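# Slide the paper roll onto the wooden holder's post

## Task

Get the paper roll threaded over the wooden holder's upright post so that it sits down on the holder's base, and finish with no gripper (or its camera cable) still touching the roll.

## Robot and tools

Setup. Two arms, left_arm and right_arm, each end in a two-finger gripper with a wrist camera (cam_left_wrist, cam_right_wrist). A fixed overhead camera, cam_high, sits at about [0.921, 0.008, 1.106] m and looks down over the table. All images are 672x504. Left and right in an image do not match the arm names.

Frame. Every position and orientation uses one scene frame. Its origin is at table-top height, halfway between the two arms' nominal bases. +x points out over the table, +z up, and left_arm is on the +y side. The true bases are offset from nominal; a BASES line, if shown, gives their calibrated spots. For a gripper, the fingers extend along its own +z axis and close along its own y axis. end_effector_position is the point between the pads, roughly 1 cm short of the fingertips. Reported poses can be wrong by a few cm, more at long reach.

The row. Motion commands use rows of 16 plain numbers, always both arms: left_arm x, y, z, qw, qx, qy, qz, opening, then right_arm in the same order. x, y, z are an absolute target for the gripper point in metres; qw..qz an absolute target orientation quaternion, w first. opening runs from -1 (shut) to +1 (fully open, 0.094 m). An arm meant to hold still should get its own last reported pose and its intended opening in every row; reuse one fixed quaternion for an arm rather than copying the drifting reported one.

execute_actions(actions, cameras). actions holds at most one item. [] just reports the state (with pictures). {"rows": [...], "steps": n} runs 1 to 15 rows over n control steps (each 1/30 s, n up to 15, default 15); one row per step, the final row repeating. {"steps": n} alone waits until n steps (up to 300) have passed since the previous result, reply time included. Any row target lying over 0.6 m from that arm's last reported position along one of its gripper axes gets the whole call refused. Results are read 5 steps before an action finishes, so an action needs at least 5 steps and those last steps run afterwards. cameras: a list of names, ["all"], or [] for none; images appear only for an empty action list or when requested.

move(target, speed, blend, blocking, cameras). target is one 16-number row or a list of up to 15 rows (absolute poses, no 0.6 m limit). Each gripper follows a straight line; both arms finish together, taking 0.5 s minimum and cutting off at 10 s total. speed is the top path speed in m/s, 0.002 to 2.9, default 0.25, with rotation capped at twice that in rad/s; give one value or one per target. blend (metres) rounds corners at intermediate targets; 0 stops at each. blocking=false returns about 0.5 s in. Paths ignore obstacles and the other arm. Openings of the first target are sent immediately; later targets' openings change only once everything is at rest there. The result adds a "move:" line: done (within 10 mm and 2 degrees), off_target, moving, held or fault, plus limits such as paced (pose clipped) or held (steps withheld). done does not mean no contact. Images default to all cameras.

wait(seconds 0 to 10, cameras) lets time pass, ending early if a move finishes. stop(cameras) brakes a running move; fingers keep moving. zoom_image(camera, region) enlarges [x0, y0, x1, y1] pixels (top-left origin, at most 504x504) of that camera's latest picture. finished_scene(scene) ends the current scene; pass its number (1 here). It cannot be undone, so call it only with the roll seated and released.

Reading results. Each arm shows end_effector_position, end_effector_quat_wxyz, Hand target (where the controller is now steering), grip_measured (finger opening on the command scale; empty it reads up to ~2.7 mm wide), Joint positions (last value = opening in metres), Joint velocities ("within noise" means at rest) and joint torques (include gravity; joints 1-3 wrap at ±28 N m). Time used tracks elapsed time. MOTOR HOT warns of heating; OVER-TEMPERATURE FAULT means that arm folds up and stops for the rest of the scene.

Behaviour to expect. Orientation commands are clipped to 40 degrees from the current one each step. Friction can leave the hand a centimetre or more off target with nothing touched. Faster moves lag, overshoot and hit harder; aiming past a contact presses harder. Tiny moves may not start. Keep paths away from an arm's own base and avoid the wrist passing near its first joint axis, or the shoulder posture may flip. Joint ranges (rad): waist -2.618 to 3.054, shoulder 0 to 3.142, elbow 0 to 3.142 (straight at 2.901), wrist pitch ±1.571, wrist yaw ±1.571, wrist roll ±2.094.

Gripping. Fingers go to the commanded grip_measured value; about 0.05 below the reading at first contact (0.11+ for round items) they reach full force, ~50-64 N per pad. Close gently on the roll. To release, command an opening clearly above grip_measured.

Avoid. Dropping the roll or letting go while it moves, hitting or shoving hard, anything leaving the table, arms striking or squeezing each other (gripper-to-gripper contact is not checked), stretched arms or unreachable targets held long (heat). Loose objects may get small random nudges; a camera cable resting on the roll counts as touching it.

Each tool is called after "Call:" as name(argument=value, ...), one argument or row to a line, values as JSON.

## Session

Call:
execute_actions(
  actions=[],
  cameras=["all"],
)

Call:
zoom_image(
  camera="cam_high",
  region=[130, 130, 330, 280],
)

Call:
zoom_image(
  camera="cam_high",
  region=[330, 120, 530, 270],
)

Scene clock: 0.00 s of 4400.00 s.
left_arm: end_effector_position=(+0.2734, +0.2698, +0.1704) grip_measured=+1.000 end_effector_quat_wxyz=(+0.613, -0.019, +0.788, +0.051) | right_arm: end_effector_position=(+0.3790, -0.1786, +0.0822) grip_measured=+1.000 end_effector_quat_wxyz=(+0.474, -0.118, +0.868, +0.090)
Joint positions: left_arm=[-0.266 0.121 0.209 -0.349 -0.344 -0.031 0.094] | right_arm=[0.363 1.627 0.664 0.398 0.046 0.081 0.094]
Joint velocities: within noise
Joint torques (N m): no reading
Motor temperatures (°C): left_arm=[23 24 21 24 22 21 23] | right_arm=[23 23 22 22 22 23 24]
Heat: left arm: 24 °C; right arm: 24 °C.
Hand target: left_arm +0.2725, +0.2703, +0.1734; +0.616, -0.020, +0.786, +0.051 | right_arm +0.3823, -0.1774, +0.0908; +0.483, -0.117, +0.863, +0.092
camera_calibration:
cam_left_wrist: T_world_to_cam=[[0.101817, -0.992512, 0.0674804, 0.224411], [-0.662345, -0.118246, -0.739809, 0.363948], [0.742248, 0.0306295, -0.669425, 0.00653824], [0, 0, 0, 1]] pos_world=[0.213357, 0.265566, 0.258486]
cam_right_wrist: T_world_to_cam=[[0.371663, -0.927238, 0.0457862, -0.31111], [-0.803107, -0.345865, -0.485178, 0.306245], [0.465711, 0.143551, -0.873216, 0.0248398], [0, 0, 0, 1]] pos_world=[0.350007, -0.186119, 0.184518]

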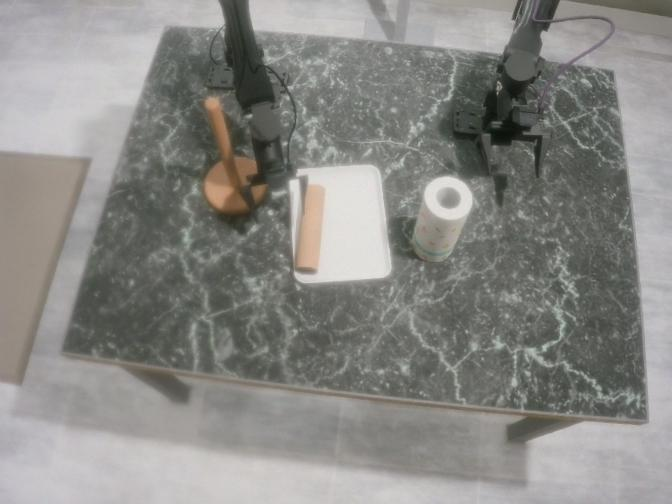

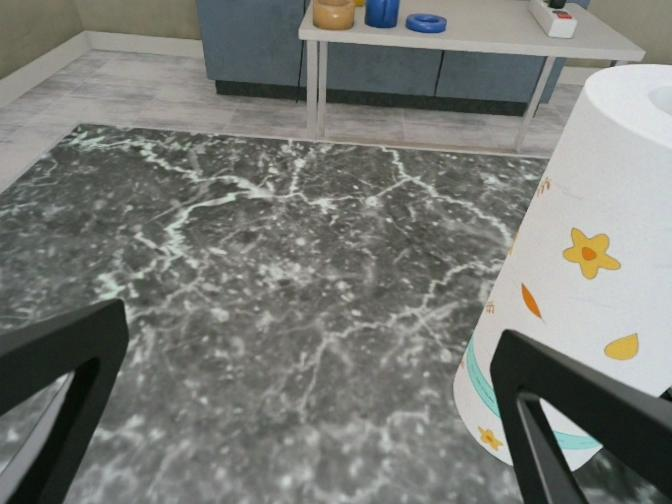

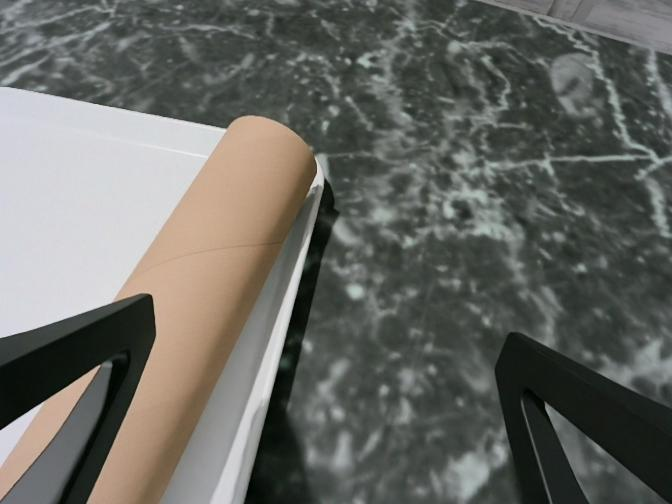

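Scaled by 2.520 from the camera's 672x504 image, which has a finer 960x720 frame.

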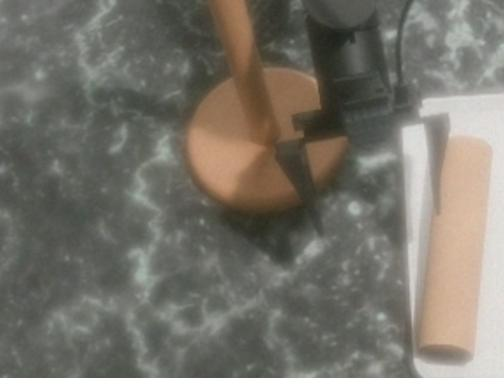

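Scaled by 2.520 from the camera's 672x504 image, which has a finer 960x720 frame.

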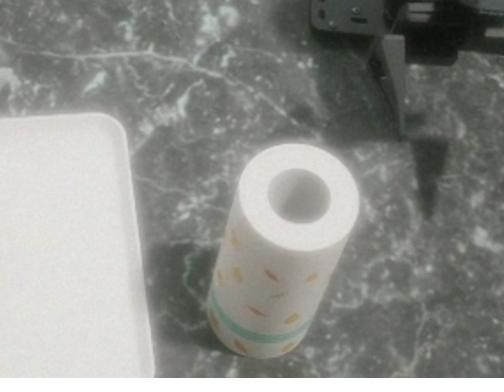

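Call:
move(
  target=[
    [0.2734, 0.2698, 0.1704, 0.613, -0.019, 0.788, 0.051, 1.0, 0.355, -0.135, 0.17, 0.5066, -0.218, 0.8194, 0.1564, 1.0],
    [0.2734, 0.2698, 0.1704, 0.613, -0.019, 0.788, 0.051, 1.0, 0.279, 0.054, 0.108, 0.5299, -0.3135, 0.7568, 0.2195, 1.0],
  ],
  speed=0.5,
  blend=[0.05, 0],
)

Call:
zoom_image(
  camera="cam_high",
  region=[330, 120, 530, 270],
)

Scene clock: 8.93 s of 4400.00 s.
left_arm: end_effector_position=(+0.2734, +0.2698, +0.1704) grip_measured=+1.000 end_effector_quat_wxyz=(+0.613, -0.019, +0.788, +0.051) | right_arm: end_effector_position=(+0.2708, +0.0483, +0.1015) grip_measured=+1.000 end_effector_quat_wxyz=(+0.518, -0.325, +0.761, +0.218)
Joint positions: left_arm=[-0.266 0.121 0.209 -0.349 -0.344 -0.031 0.094] | right_arm=[0.944 1.796 0.747 0.667 0.146 0.053 0.094]
Joint velocities: within noise
Joint torques (N m): left_arm=[-0.03 2.09 7.39 2.14 -0.07 -0.02] | right_arm=[-0.13 -7.31 8.7 2.04 0.19 0.09]
Motor temperatures (°C): left_arm=[23 24 22 27 22 21 23] | right_arm=[23 24 23 24 22 23 24]
Heat: left arm: 27 °C; right arm: 24 °C.
Hand target: left_arm +0.2734, +0.2698, +0.1705; +0.613, -0.019, +0.788, +0.051 | right_arm +0.2786, +0.0535, +0.1081; +0.530, -0.314, +0.757, +0.220
Off the commanded pose: left_arm 0.000 m, 0 deg | right_arm 0.012 m, 2 deg.
Kept back: nothing.
move: off_target (right_arm)
camera_calibration:
cam_left_wrist: T_world_to_cam=[[0.101817, -0.992512, 0.0674804, 0.224411], [-0.662345, -0.118246, -0.739809, 0.363948], [0.742248, 0.0306295, -0.669425, 0.00653824], [0, 0, 0, 1]] pos_world=[0.213357, 0.265566, 0.258486]
cam_right_wrist: T_world_to_cam=[[0.760725, -0.639843, 0.109081, -0.186971], [-0.44303, -0.634674, -0.633177, 0.238697], [0.474364, 0.433347, -0.766282, 0.0322652], [0, 0, 0, 1]] pos_world=[0.232678, 0.0178812, 0.196257]

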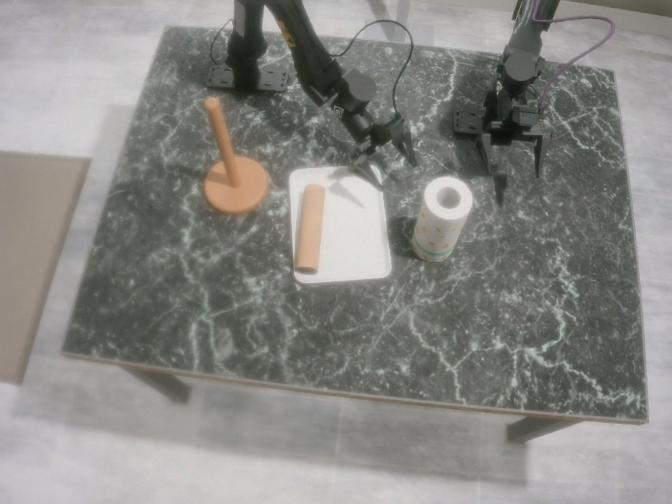

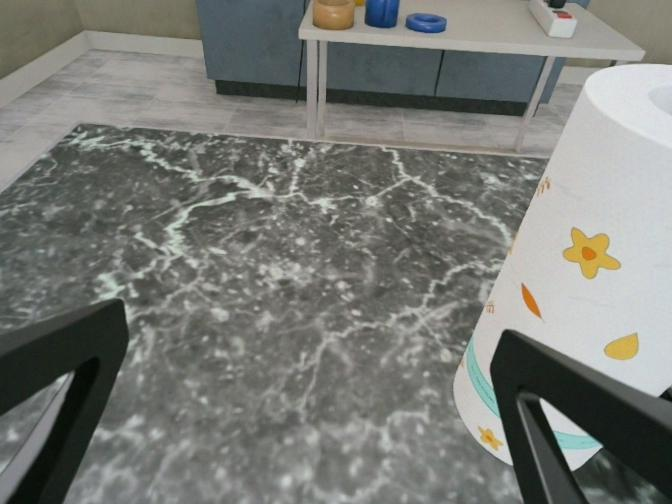

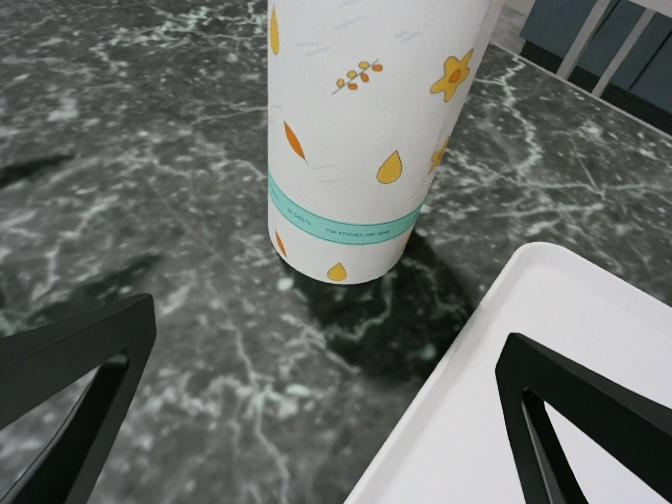

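Scaled by 2.520 from the camera's 672x504 image, which has a finer 960x720 frame.

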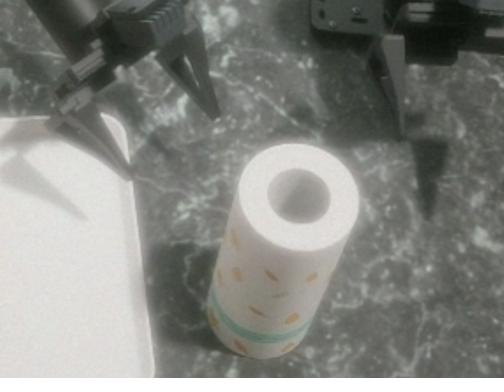

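Call:
move(
  target=[0.2734, 0.2698, 0.1704, 0.613, -0.019, 0.788, 0.051, 1.0, 0.338, 0.106, 0.107, 0.5299, -0.3135, 0.7568, 0.2195, 1.0],
  speed=0.25,
  cameras=["cam_right_wrist", "cam_high"],
)

Scene clock: 11.33 s of 4400.00 s.
left_arm: end_effector_position=(+0.2734, +0.2698, +0.1704) grip_measured=+1.000 end_effector_quat_wxyz=(+0.613, -0.019, +0.788, +0.051) | right_arm: end_effector_position=(+0.3331, +0.1001, +0.1094) grip_measured=+1.000 end_effector_quat_wxyz=(+0.532, -0.310, +0.758, +0.217)
Joint positions: left_arm=[-0.266 0.121 0.209 -0.349 -0.344 -0.031 0.094] | right_arm=[0.902 2.025 1.089 0.586 0.131 0.047 0.094]
Joint velocities: within noise
Joint torques (N m): left_arm=[-0.01 2.04 7.42 2.14 -0.07 -0.03] | right_arm=[-0.31 -9.61 9.69 1.75 -0.14 -0.02]
Motor temperatures (°C): left_arm=[23 24 22 28 22 21 23] | right_arm=[23 24 23 24 22 23 24]
Heat: left arm: 28 °C; right arm: 24 °C.
Hand target: left_arm +0.2734, +0.2698, +0.1705; +0.613, -0.019, +0.788, +0.051 | right_arm +0.3378, +0.1057, +0.1071; +0.530, -0.313, +0.757, +0.220
Off the commanded pose: left_arm 0.000 m, 0 deg | right_arm 0.008 m, 1 deg.
Kept back: nothing.
move: done
camera_calibration:
cam_right_wrist: T_world_to_cam=[[0.741459, -0.662542, 0.106191, -0.193101], [-0.447771, -0.606421, -0.65708, 0.305526], [0.49974, 0.439648, -0.746304, -0.0248727], [0, 0, 0, 1]] pos_world=[0.292412, 0.0682749, 0.202698]
Images, in order (width x height): cam_high 672x504, cam_right_wrist 672x504.

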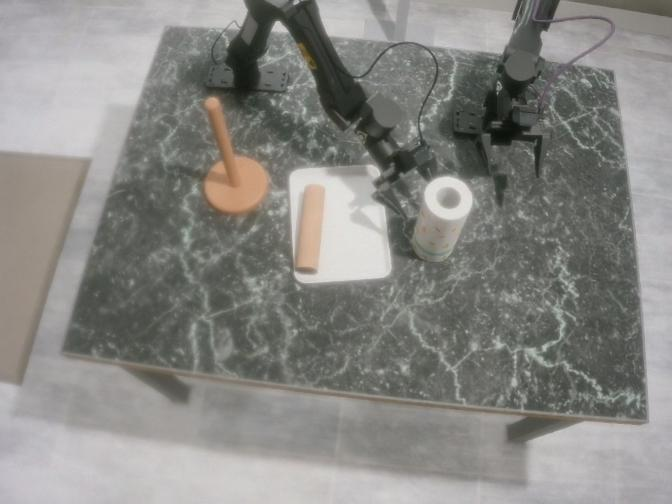

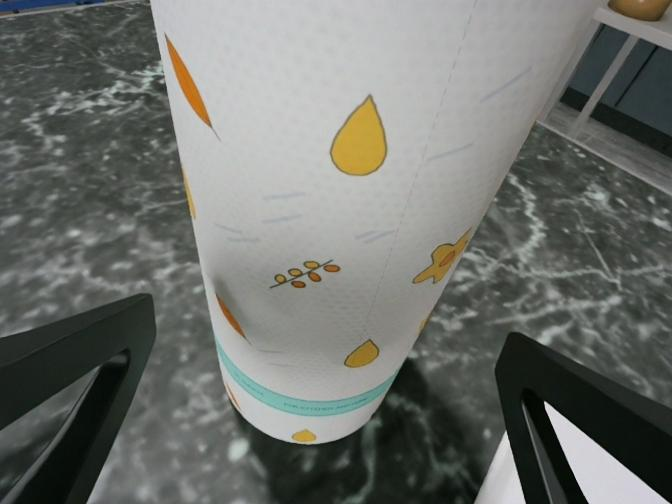

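Call:
move(
  target=[
    [0.2734, 0.2698, 0.1704, 0.613, -0.019, 0.788, 0.051, 1.0, 0.3756, 0.1462, 0.103, 0.5299, -0.3135, 0.7568, 0.2195, 1.0],
    [0.2734, 0.2698, 0.1704, 0.613, -0.019, 0.788, 0.051, 1.0, 0.3756, 0.1462, 0.103, 0.5299, -0.3135, 0.7568, 0.2195, 0.6],
  ],
  speed=0.2,
  cameras=["cam_right_wrist", "cam_high"],
)

Scene clock: 14.03 s of 4400.00 s.
left_arm: end_effector_position=(+0.2734, +0.2698, +0.1704) grip_measured=+1.000 end_effector_quat_wxyz=(+0.613, -0.019, +0.788, +0.051) | right_arm: end_effector_position=(+0.3697, +0.1432, +0.1125) grip_measured=+0.651 end_effector_quat_wxyz=(+0.537, -0.309, +0.753, +0.221)
Joint positions: left_arm=[-0.266 0.121 0.209 -0.349 -0.344 -0.031 0.094] | right_arm=[0.895 2.195 1.369 0.494 0.121 0.043 0.078]
Joint velocities: within noise
Joint torques (N m): left_arm=[-0.01 2.04 7.36 2.16 -0.07 -0.04] | right_arm=[-0.61 -11.02 9.91 1.61 -0.12 -0.01]
Motor temperatures (°C): left_arm=[23 24 22 29 22 21 23] | right_arm=[23 25 24 25 22 23 24]
Heat: left arm: 29 °C; right arm: 25 °C.
Hand target: left_arm +0.2734, +0.2698, +0.1705; +0.613, -0.019, +0.788, +0.051 | right_arm +0.3752, +0.1457, +0.1030; +0.530, -0.313, +0.757, +0.220
Off the commanded pose: left_arm 0.000 m, 0 deg | right_arm 0.012 m, 1 deg.
Kept back: nothing.
move: off_target (right_arm); target 2's new opening was sent with right_arm's hand 0.012 m and 1 deg from that target
camera_calibration:
cam_right_wrist: T_world_to_cam=[[0.74261, -0.661337, 0.105658, -0.192515], [-0.43841, -0.599298, -0.669804, 0.347027], [0.506288, 0.451081, -0.734982, -0.0651924], [0, 0, 0, 1]] pos_world=[0.32811, 0.110063, 0.204866]
Images, in order (width x height): cam_high 672x504, cam_right_wrist 672x504.

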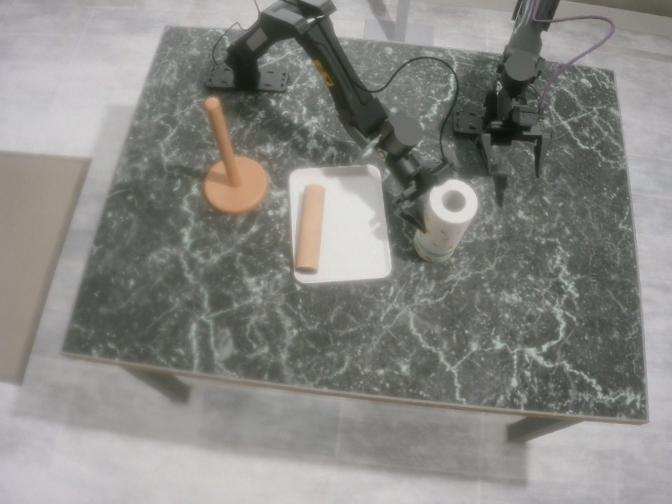

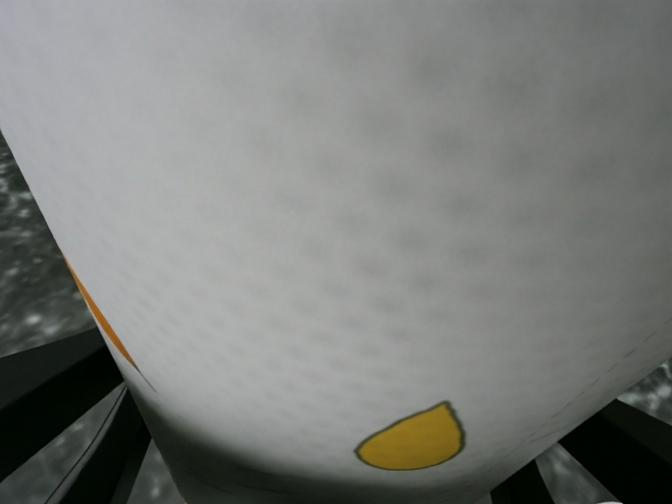

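Call:
zoom_image(
  camera="cam_high",
  region=[370, 150, 500, 280],
)

Scaled by 3.877 from the camera's 672x504 image, which has a finer 960x720 frame.

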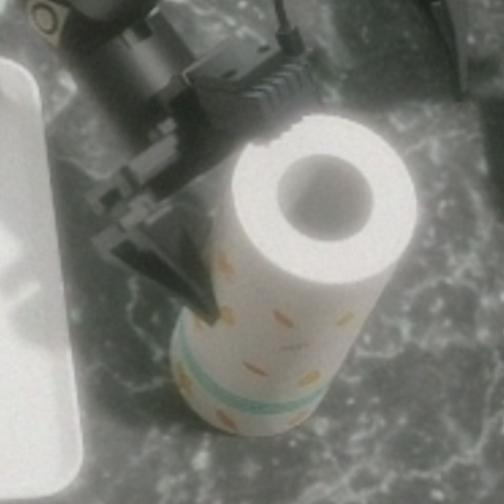

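Call:
move(
  target=[
    [0.2734, 0.2698, 0.1704, 0.613, -0.019, 0.788, 0.051, 1.0, 0.345, 0.07, 0.29, 0.5750, -0.1882, 0.7841, 0.1380, 0.6],
    [0.2734, 0.2698, 0.1704, 0.613, -0.019, 0.788, 0.051, 1.0, 0.286, -0.286, 0.452, 0.6053, 0.0, 0.7960, 0.0, 0.6],
  ],
  speed=0.5,
  blend=[0.07, 0],
  cameras=["cam_high"],
)

Call:
zoom_image(
  camera="cam_high",
  region=[140, 0, 280, 140],
)

Call:
zoom_image(
  camera="cam_high",
  region=[170, 70, 290, 220],
)

Scene clock: 17.63 s of 4400.00 s.
left_arm: end_effector_position=(+0.2734, +0.2698, +0.1704) grip_measured=+1.000 end_effector_quat_wxyz=(+0.613, -0.019, +0.788, +0.051) | right_arm: end_effector_position=(+0.2869, -0.2847, +0.4364) grip_measured=+0.651 end_effector_quat_wxyz=(+0.590, -0.002, +0.807, -0.005)
Joint positions: left_arm=[-0.266 0.121 0.209 -0.349 -0.344 -0.031 0.094] | right_arm=[0.301 1.067 1.53 -0.787 0.305 0.089 0.078]
Joint velocities: within noise
Joint torques (N m): left_arm=[-0.01 2.06 7.43 2.17 -0.06 -0.03] | right_arm=[-0.79 -1.63 9.42 1.92 -0.05 -0.04]
Motor temperatures (°C): left_arm=[23 24 22 29 22 21 23] | right_arm=[23 25 24 25 22 23 24]
Heat: left arm: 29 °C; right arm: 25 °C.
Hand target: left_arm +0.2734, +0.2698, +0.1705; +0.613, -0.019, +0.788, +0.051 | right_arm +0.2856, -0.2861, +0.4517; +0.605, +0.000, +0.796, +0.000
Off the commanded pose: left_arm 0.000 m, 0 deg | right_arm 0.016 m, 2 deg.
Kept back: nothing.
move: off_target (right_arm)
Images, in order (width x height): cam_high 672x504.

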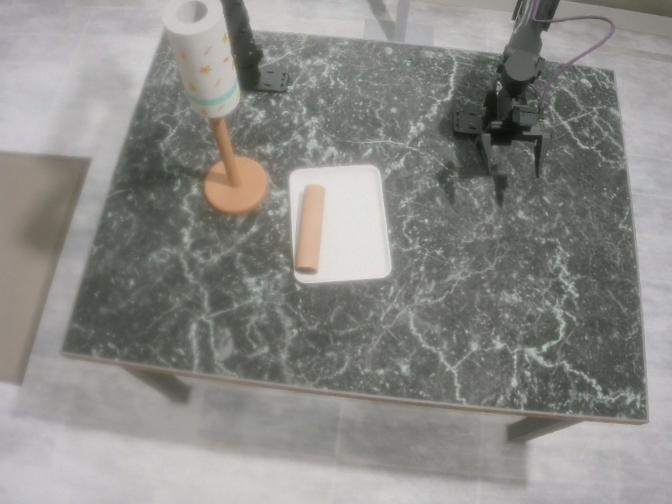

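Scaled by 3.600 from the camera's 672x504 image, which has a finer 960x720 frame.

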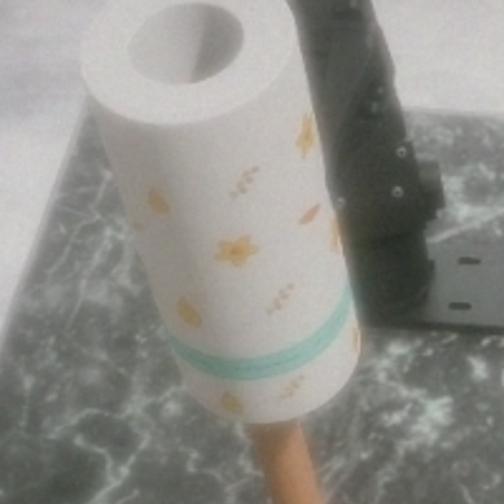

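Scaled by 3.360 from the camera's 672x504 image, which has a finer 960x720 frame.

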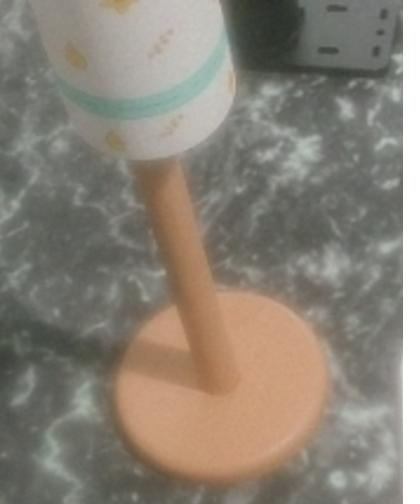

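Call:
move(
  target=[0.2734, 0.2698, 0.1704, 0.613, -0.019, 0.788, 0.051, 1.0, 0.2755, -0.291, 0.437, 0.6053, 0.0, 0.7960, 0.0, 0.6],
  speed=0.15,
  cameras=["cam_high"],
)

Call:
zoom_image(
  camera="cam_high",
  region=[160, 70, 260, 200],
)

Scene clock: 20.30 s of 4400.00 s.
left_arm: end_effector_position=(+0.2734, +0.2698, +0.1704) grip_measured=+1.000 end_effector_quat_wxyz=(+0.613, -0.019, +0.788, +0.051) | right_arm: end_effector_position=(+0.2774, -0.2896, +0.4279) grip_measured=+0.651 end_effector_quat_wxyz=(+0.588, -0.002, +0.809, -0.006)
Joint positions: left_arm=[-0.266 0.121 0.209 -0.349 -0.344 -0.031 0.094] | right_arm=[0.289 1.019 1.476 -0.785 0.294 0.086 0.078]
Joint velocities: within noise
Joint torques (N m): left_arm=[-0.06 2.07 7.35 2.18 -0.07 -0.03] | right_arm=[-0.61 -3.17 5.27 2.23 -0.04 -0.03]
Motor temperatures (°C): left_arm=[23 24 22 30 22 21 23] | right_arm=[23 25 24 26 22 23 25]
Heat: left arm: 30 °C; right arm: 26 °C.
Hand target: left_arm +0.2734, +0.2698, +0.1705; +0.613, -0.019, +0.788, +0.051 | right_arm +0.2753, -0.2911, +0.4369; +0.605, +0.000, +0.796, +0.000
Off the commanded pose: left_arm 0.000 m, 0 deg | right_arm 0.009 m, 3 deg.
Kept back: nothing.
move: off_target (right_arm)
Images, in order (width x height): cam_high 672x504.

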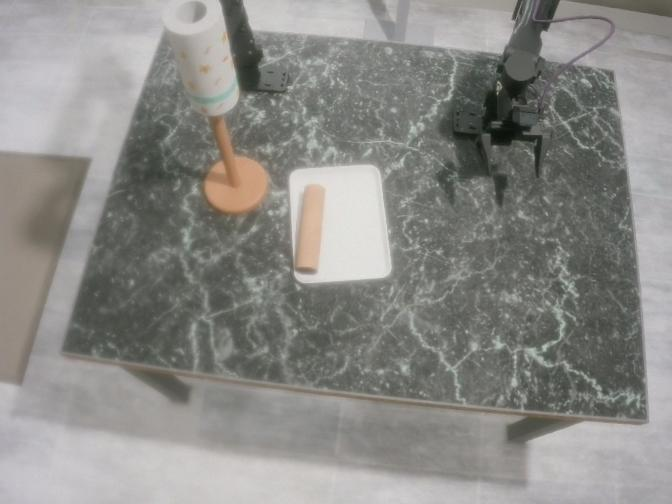

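Scaled by 3.877 from the camera's 672x504 image, which has a finer 960x720 frame.

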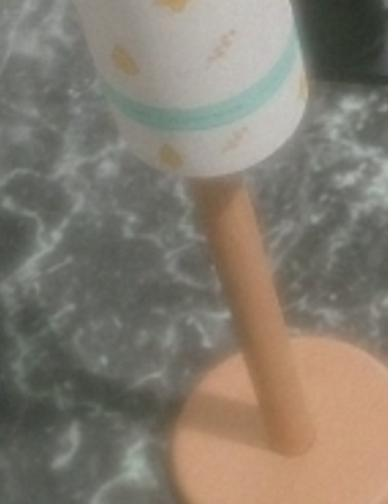

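Call:
move(
  target=[
    [0.2734, 0.2698, 0.1704, 0.613, -0.019, 0.788, 0.051, 1.0, 0.2755, -0.2957, 0.432, 0.6053, 0.0, 0.7960, 0.0, 0.6],
    [0.2734, 0.2698, 0.1704, 0.613, -0.019, 0.788, 0.051, 1.0, 0.2755, -0.2957, 0.375, 0.6053, 0.0, 0.7960, 0.0, 0.6],
  ],
  speed=[0.1, 0.15],
  cameras=["cam_high"],
)

Call:
zoom_image(
  camera="cam_high",
  region=[160, 40, 270, 220],
)

Scene clock: 22.30 s of 4400.00 s.
left_arm: end_effector_position=(+0.2734, +0.2698, +0.1704) grip_measured=+1.000 end_effector_quat_wxyz=(+0.613, -0.019, +0.788, +0.051) | right_arm: end_effector_position=(+0.2761, -0.2944, +0.3650) grip_measured=+0.651 end_effector_quat_wxyz=(+0.587, -0.003, +0.810, -0.005)
Joint positions: left_arm=[-0.266 0.121 0.209 -0.349 -0.344 -0.031 0.094] | right_arm=[0.256 0.878 1.14 -0.591 0.261 0.076 0.078]
Joint velocities: within noise
Joint torques (N m): left_arm=[0.02 2.11 7.39 2.15 -0.05 -0.04] | right_arm=[-0.76 -2.67 6.19 2.23 -0.09 -0.02]
Motor temperatures (°C): left_arm=[23 24 22 30 22 21 23] | right_arm=[23 25 24 26 22 23 25]
Heat: left arm: 30 °C; right arm: 26 °C.
Hand target: left_arm +0.2734, +0.2698, +0.1705; +0.613, -0.019, +0.788, +0.051 | right_arm +0.2752, -0.2957, +0.3750; +0.605, +0.000, +0.796, +0.000
Off the commanded pose: left_arm 0.000 m, 0 deg | right_arm 0.010 m, 3 deg.
Kept back: nothing.
move: off_target (right_arm)
Images, in order (width x height): cam_high 672x504.

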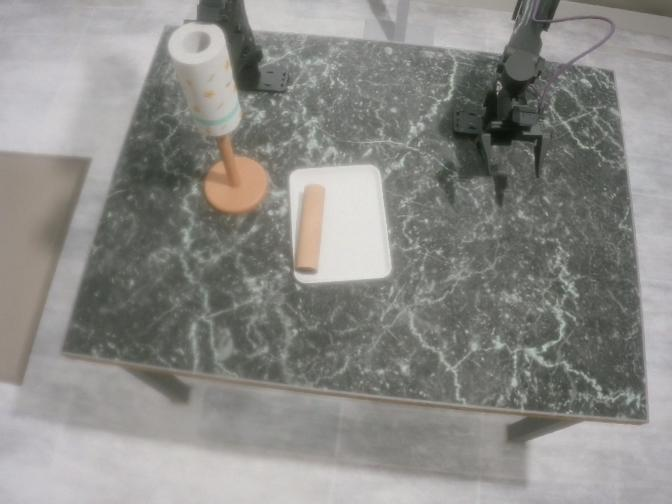

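Scaled by 2.800 from the camera's 672x504 image, which has a finer 960x720 frame.

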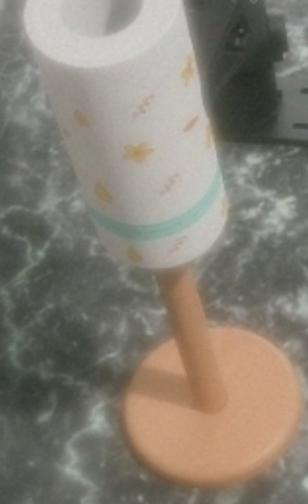

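Call:
move(
  target=[0.2734, 0.2698, 0.1704, 0.613, -0.019, 0.788, 0.051, 1.0, 0.2775, -0.2957, 0.168, 0.6053, 0.0, 0.7960, 0.0, 0.6],
  speed=0.25,
  cameras=["cam_high"],
)

Call:
zoom_image(
  camera="cam_high",
  region=[170, 80, 280, 230],
)

Scene clock: 24.50 s of 4400.00 s.
left_arm: end_effector_position=(+0.2734, +0.2698, +0.1704) grip_measured=+1.000 end_effector_quat_wxyz=(+0.613, -0.019, +0.788, +0.051) | right_arm: end_effector_position=(+0.2757, -0.2951, +0.1649) grip_measured=+0.651 end_effector_quat_wxyz=(+0.595, -0.001, +0.804, -0.003)
Joint positions: left_arm=[-0.266 0.121 0.209 -0.349 -0.344 -0.031 0.094] | right_arm=[0.253 0.738 0.266 0.164 0.258 0.075 0.078]
Joint velocities: within noise
Joint torques (N m): left_arm=[-0.01 2.06 7.38 2.15 -0.05 -0.02] | right_arm=[-0.75 -0.64 6.6 2.25 -0.07 -0.03]
Motor temperatures (°C): left_arm=[23 24 22 30 22 21 23] | right_arm=[23 25 24 27 22 23 25]
Heat: left arm: 30 °C; right arm: 27 °C.
Hand target: left_arm +0.2734, +0.2698, +0.1705; +0.613, -0.019, +0.788, +0.051 | right_arm +0.2773, -0.2958, +0.1681; +0.605, +0.000, +0.796, +0.000
Off the commanded pose: left_arm 0.000 m, 0 deg | right_arm 0.004 m, 2 deg.
Kept back: nothing.
move: done
Images, in order (width x height): cam_high 672x504.

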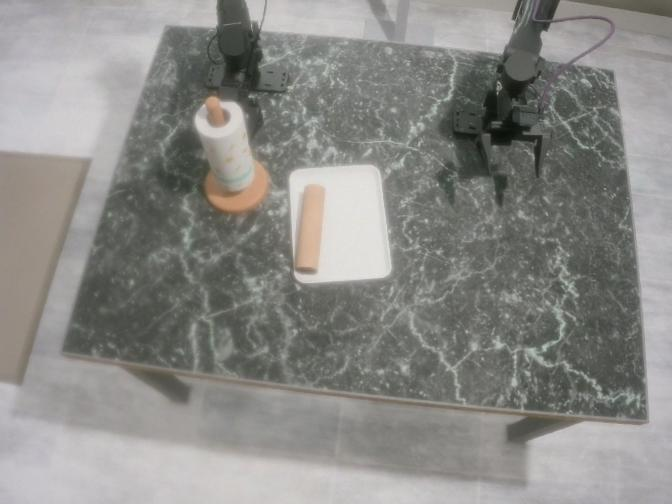

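Scaled by 3.360 from the camera's 672x504 image, which has a finer 960x720 frame.

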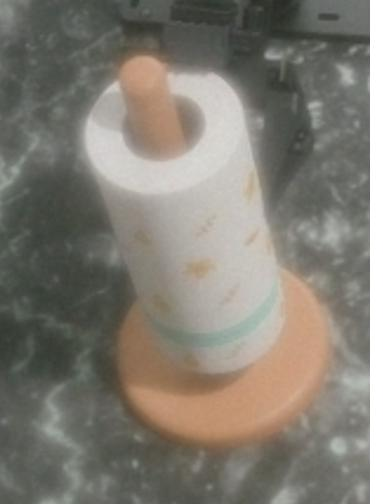

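Call:
move(
  target=[0.2734, 0.2698, 0.1704, 0.613, -0.019, 0.788, 0.051, 1.0, 0.2795, -0.2975, 0.123, 0.6053, 0.0, 0.7960, 0.0, 0.6],
  speed=0.1,
  cameras=["cam_high"],
)

Call:
zoom_image(
  camera="cam_high",
  region=[170, 80, 280, 230],
)

Scene clock: 26.83 s of 4400.00 s.
left_arm: end_effector_position=(+0.2734, +0.2698, +0.1704) grip_measured=+1.000 end_effector_quat_wxyz=(+0.613, -0.019, +0.788, +0.051) | right_arm: end_effector_position=(+0.2801, -0.2975, +0.1246) grip_measured=+0.651 end_effector_quat_wxyz=(+0.602, +0.003, +0.799, -0.003)
Joint positions: left_arm=[-0.266 0.121 0.209 -0.349 -0.344 -0.031 0.094] | right_arm=[0.235 0.917 0.114 0.515 0.247 0.07 0.078]
Joint velocities: within noise
Joint torques (N m): left_arm=[0.05 2.06 7.42 2.18 -0.06 -0.04] | right_arm=[-0.69 -0.87 5.65 2.11 -0.14 -0.03]
Motor temperatures (°C): left_arm=[23 24 22 31 22 21 23] | right_arm=[23 24 24 27 22 23 25]
Heat: left arm: 31 °C; right arm: 27 °C.
Hand target: left_arm +0.2734, +0.2698, +0.1705; +0.613, -0.019, +0.788, +0.051 | right_arm +0.2794, -0.2975, +0.1231; +0.605, +0.000, +0.796, +0.000
Off the commanded pose: left_arm 0.000 m, 0 deg | right_arm 0.002 m, 1 deg.
Kept back: nothing.
move: done
Images, in order (width x height): cam_high 672x504.

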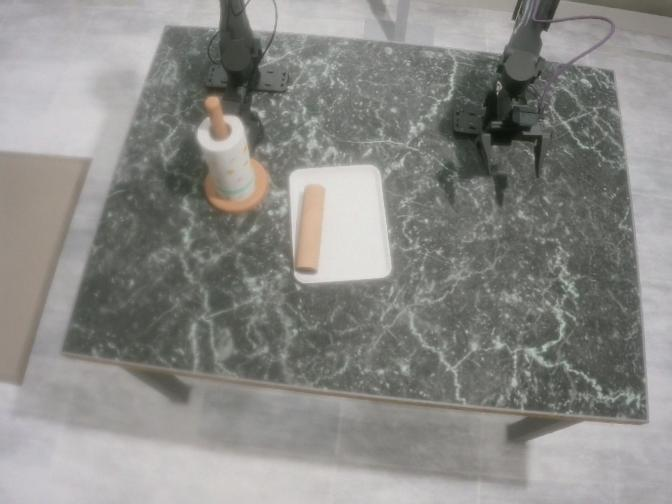

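Scaled by 3.360 from the camera's 672x504 image, which has a finer 960x720 frame.

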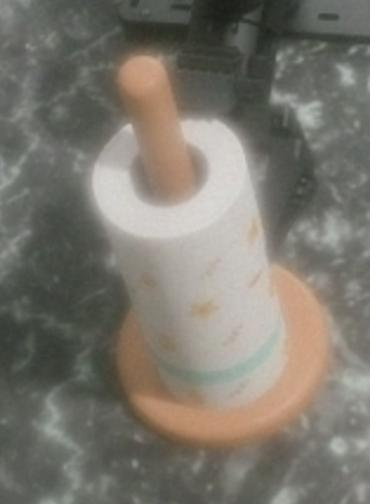

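Call:
move(
  target=[
    [0.2734, 0.2698, 0.1704, 0.613, -0.019, 0.788, 0.051, 1.0, 0.2795, -0.2975, 0.110, 0.6053, 0.0, 0.7960, 0.0, 0.6],
    [0.2734, 0.2698, 0.1704, 0.613, -0.019, 0.788, 0.051, 1.0, 0.2795, -0.2975, 0.113, 0.6053, 0.0, 0.7960, 0.0, 1.0],
  ],
  speed=0.08,
  cameras=["cam_high"],
)

Call:
zoom_image(
  camera="cam_high",
  region=[170, 80, 280, 230],
)

Scene clock: 28.77 s of 4400.00 s.
left_arm: end_effector_position=(+0.2734, +0.2698, +0.1704) grip_measured=+1.000 end_effector_quat_wxyz=(+0.613, -0.019, +0.788, +0.051) | right_arm: end_effector_position=(+0.2832, -0.2963, +0.1229) grip_measured=+0.998 end_effector_quat_wxyz=(+0.616, +0.002, +0.788, -0.001)
Joint positions: left_arm=[-0.266 0.121 0.209 -0.349 -0.344 -0.031 0.094] | right_arm=[0.235 0.991 0.084 0.654 0.244 0.063 0.094]
Joint velocities: within noise
Joint torques (N m): left_arm=[0.02 2.02 7.36 2.16 -0.07 -0.02] | right_arm=[-0.62 -1.25 5.12 1.77 -0.11 0.04]
Motor temperatures (°C): left_arm=[23 24 22 31 22 21 23] | right_arm=[23 24 24 27 22 23 25]
Heat: left arm: 31 °C; right arm: 27 °C.
Hand target: left_arm +0.2734, +0.2698, +0.1705; +0.613, -0.019, +0.788, +0.051 | right_arm +0.2794, -0.2975, +0.1130; +0.605, +0.000, +0.796, +0.000
Off the commanded pose: left_arm 0.000 m, 0 deg | right_arm 0.011 m, 2 deg.
Kept back: nothing.
move: off_target (right_arm); target 2's new opening was sent with right_arm's hand 0.011 m and 2 deg from that target
Images, in order (width x height): cam_high 672x504.

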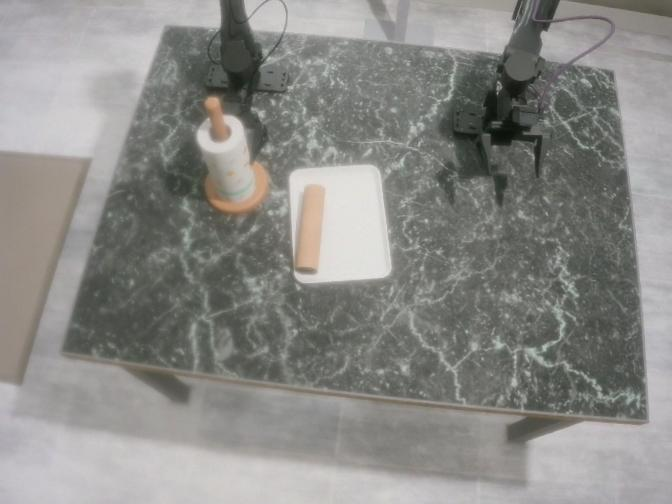

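Scaled by 3.360 from the camera's 672x504 image, which has a finer 960x720 frame.

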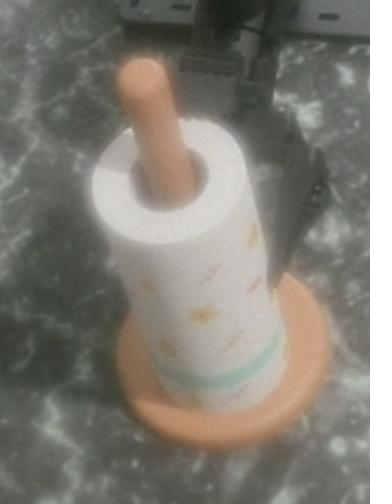

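Call:
move(
  target=[0.2734, 0.2698, 0.1704, 0.613, -0.019, 0.788, 0.051, 1.0, 0.2785, -0.2968, 0.285, 0.6053, 0.0, 0.7960, 0.0, 1.0],
  speed=0.25,
  cameras=["cam_high", "cam_right_wrist"],
)

Call:
zoom_image(
  camera="cam_high",
  region=[170, 60, 290, 230],
)

Scene clock: 30.70 s of 4400.00 s.
left_arm: end_effector_position=(+0.2734, +0.2698, +0.1704) grip_measured=+1.000 end_effector_quat_wxyz=(+0.613, -0.019, +0.788, +0.051) | right_arm: end_effector_position=(+0.2782, -0.2975, +0.2729) grip_measured=+0.998 end_effector_quat_wxyz=(+0.598, -0.002, +0.802, -0.006)
Joint positions: left_arm=[-0.266 0.121 0.209 -0.349 -0.344 -0.031 0.094] | right_arm=[0.235 0.734 0.689 -0.253 0.244 0.062 0.094]
Joint velocities: within noise
Joint torques (N m): left_arm=[-0.02 2.09 7.39 2.17 -0.07 -0.03] | right_arm=[-0.17 -0.59 10.59 1.73 -0.04 0.07]
Motor temperatures (°C): left_arm=[23 24 22 31 22 21 23] | right_arm=[23 24 24 28 22 23 25]
Heat: left arm: 31 °C; right arm: 28 °C.
Hand target: left_arm +0.2734, +0.2698, +0.1705; +0.613, -0.019, +0.788, +0.051 | right_arm +0.2783, -0.2969, +0.2849; +0.605, +0.000, +0.796, +0.000
Off the commanded pose: left_arm 0.000 m, 0 deg | right_arm 0.012 m, 1 deg.
Kept back: nothing.
move: off_target (right_arm)
camera_calibration:
cam_right_wrist: T_world_to_cam=[[0.0553871, -0.99107, 0.121299, -0.344246], [-0.705528, -0.12481, -0.697605, 0.373236], [0.706514, -0.0469414, -0.706141, 0.0860703], [0, 0, 0, 1]] pos_world=[0.221585, -0.290547, 0.362905]
Images, in order (width x height): cam_high 672x504, cam_right_wrist 672x504.

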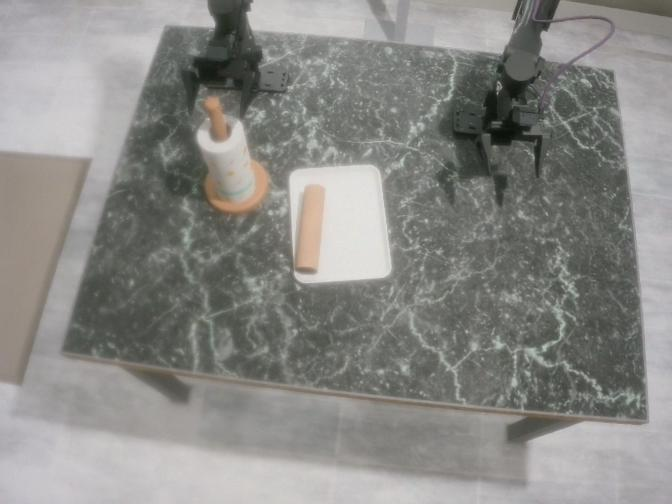

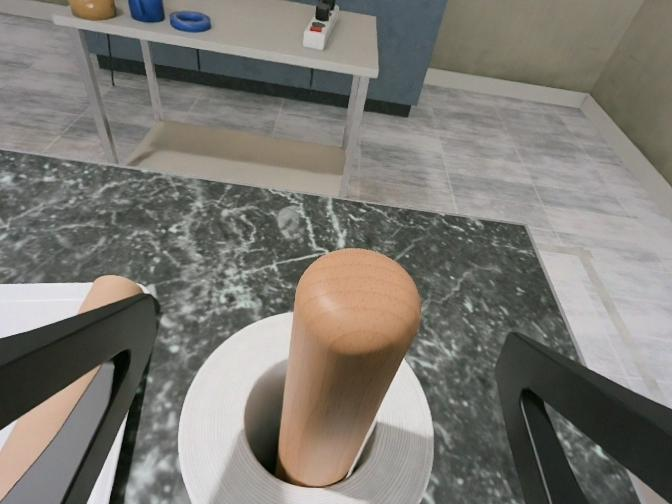

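Scaled by 2.965 from the camera's 672x504 image, which has a finer 960x720 frame.

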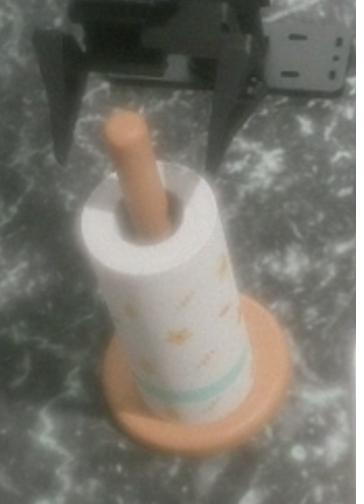

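Call:
finished_scene(
  scene=2,
)

The scene is finished: the task was done.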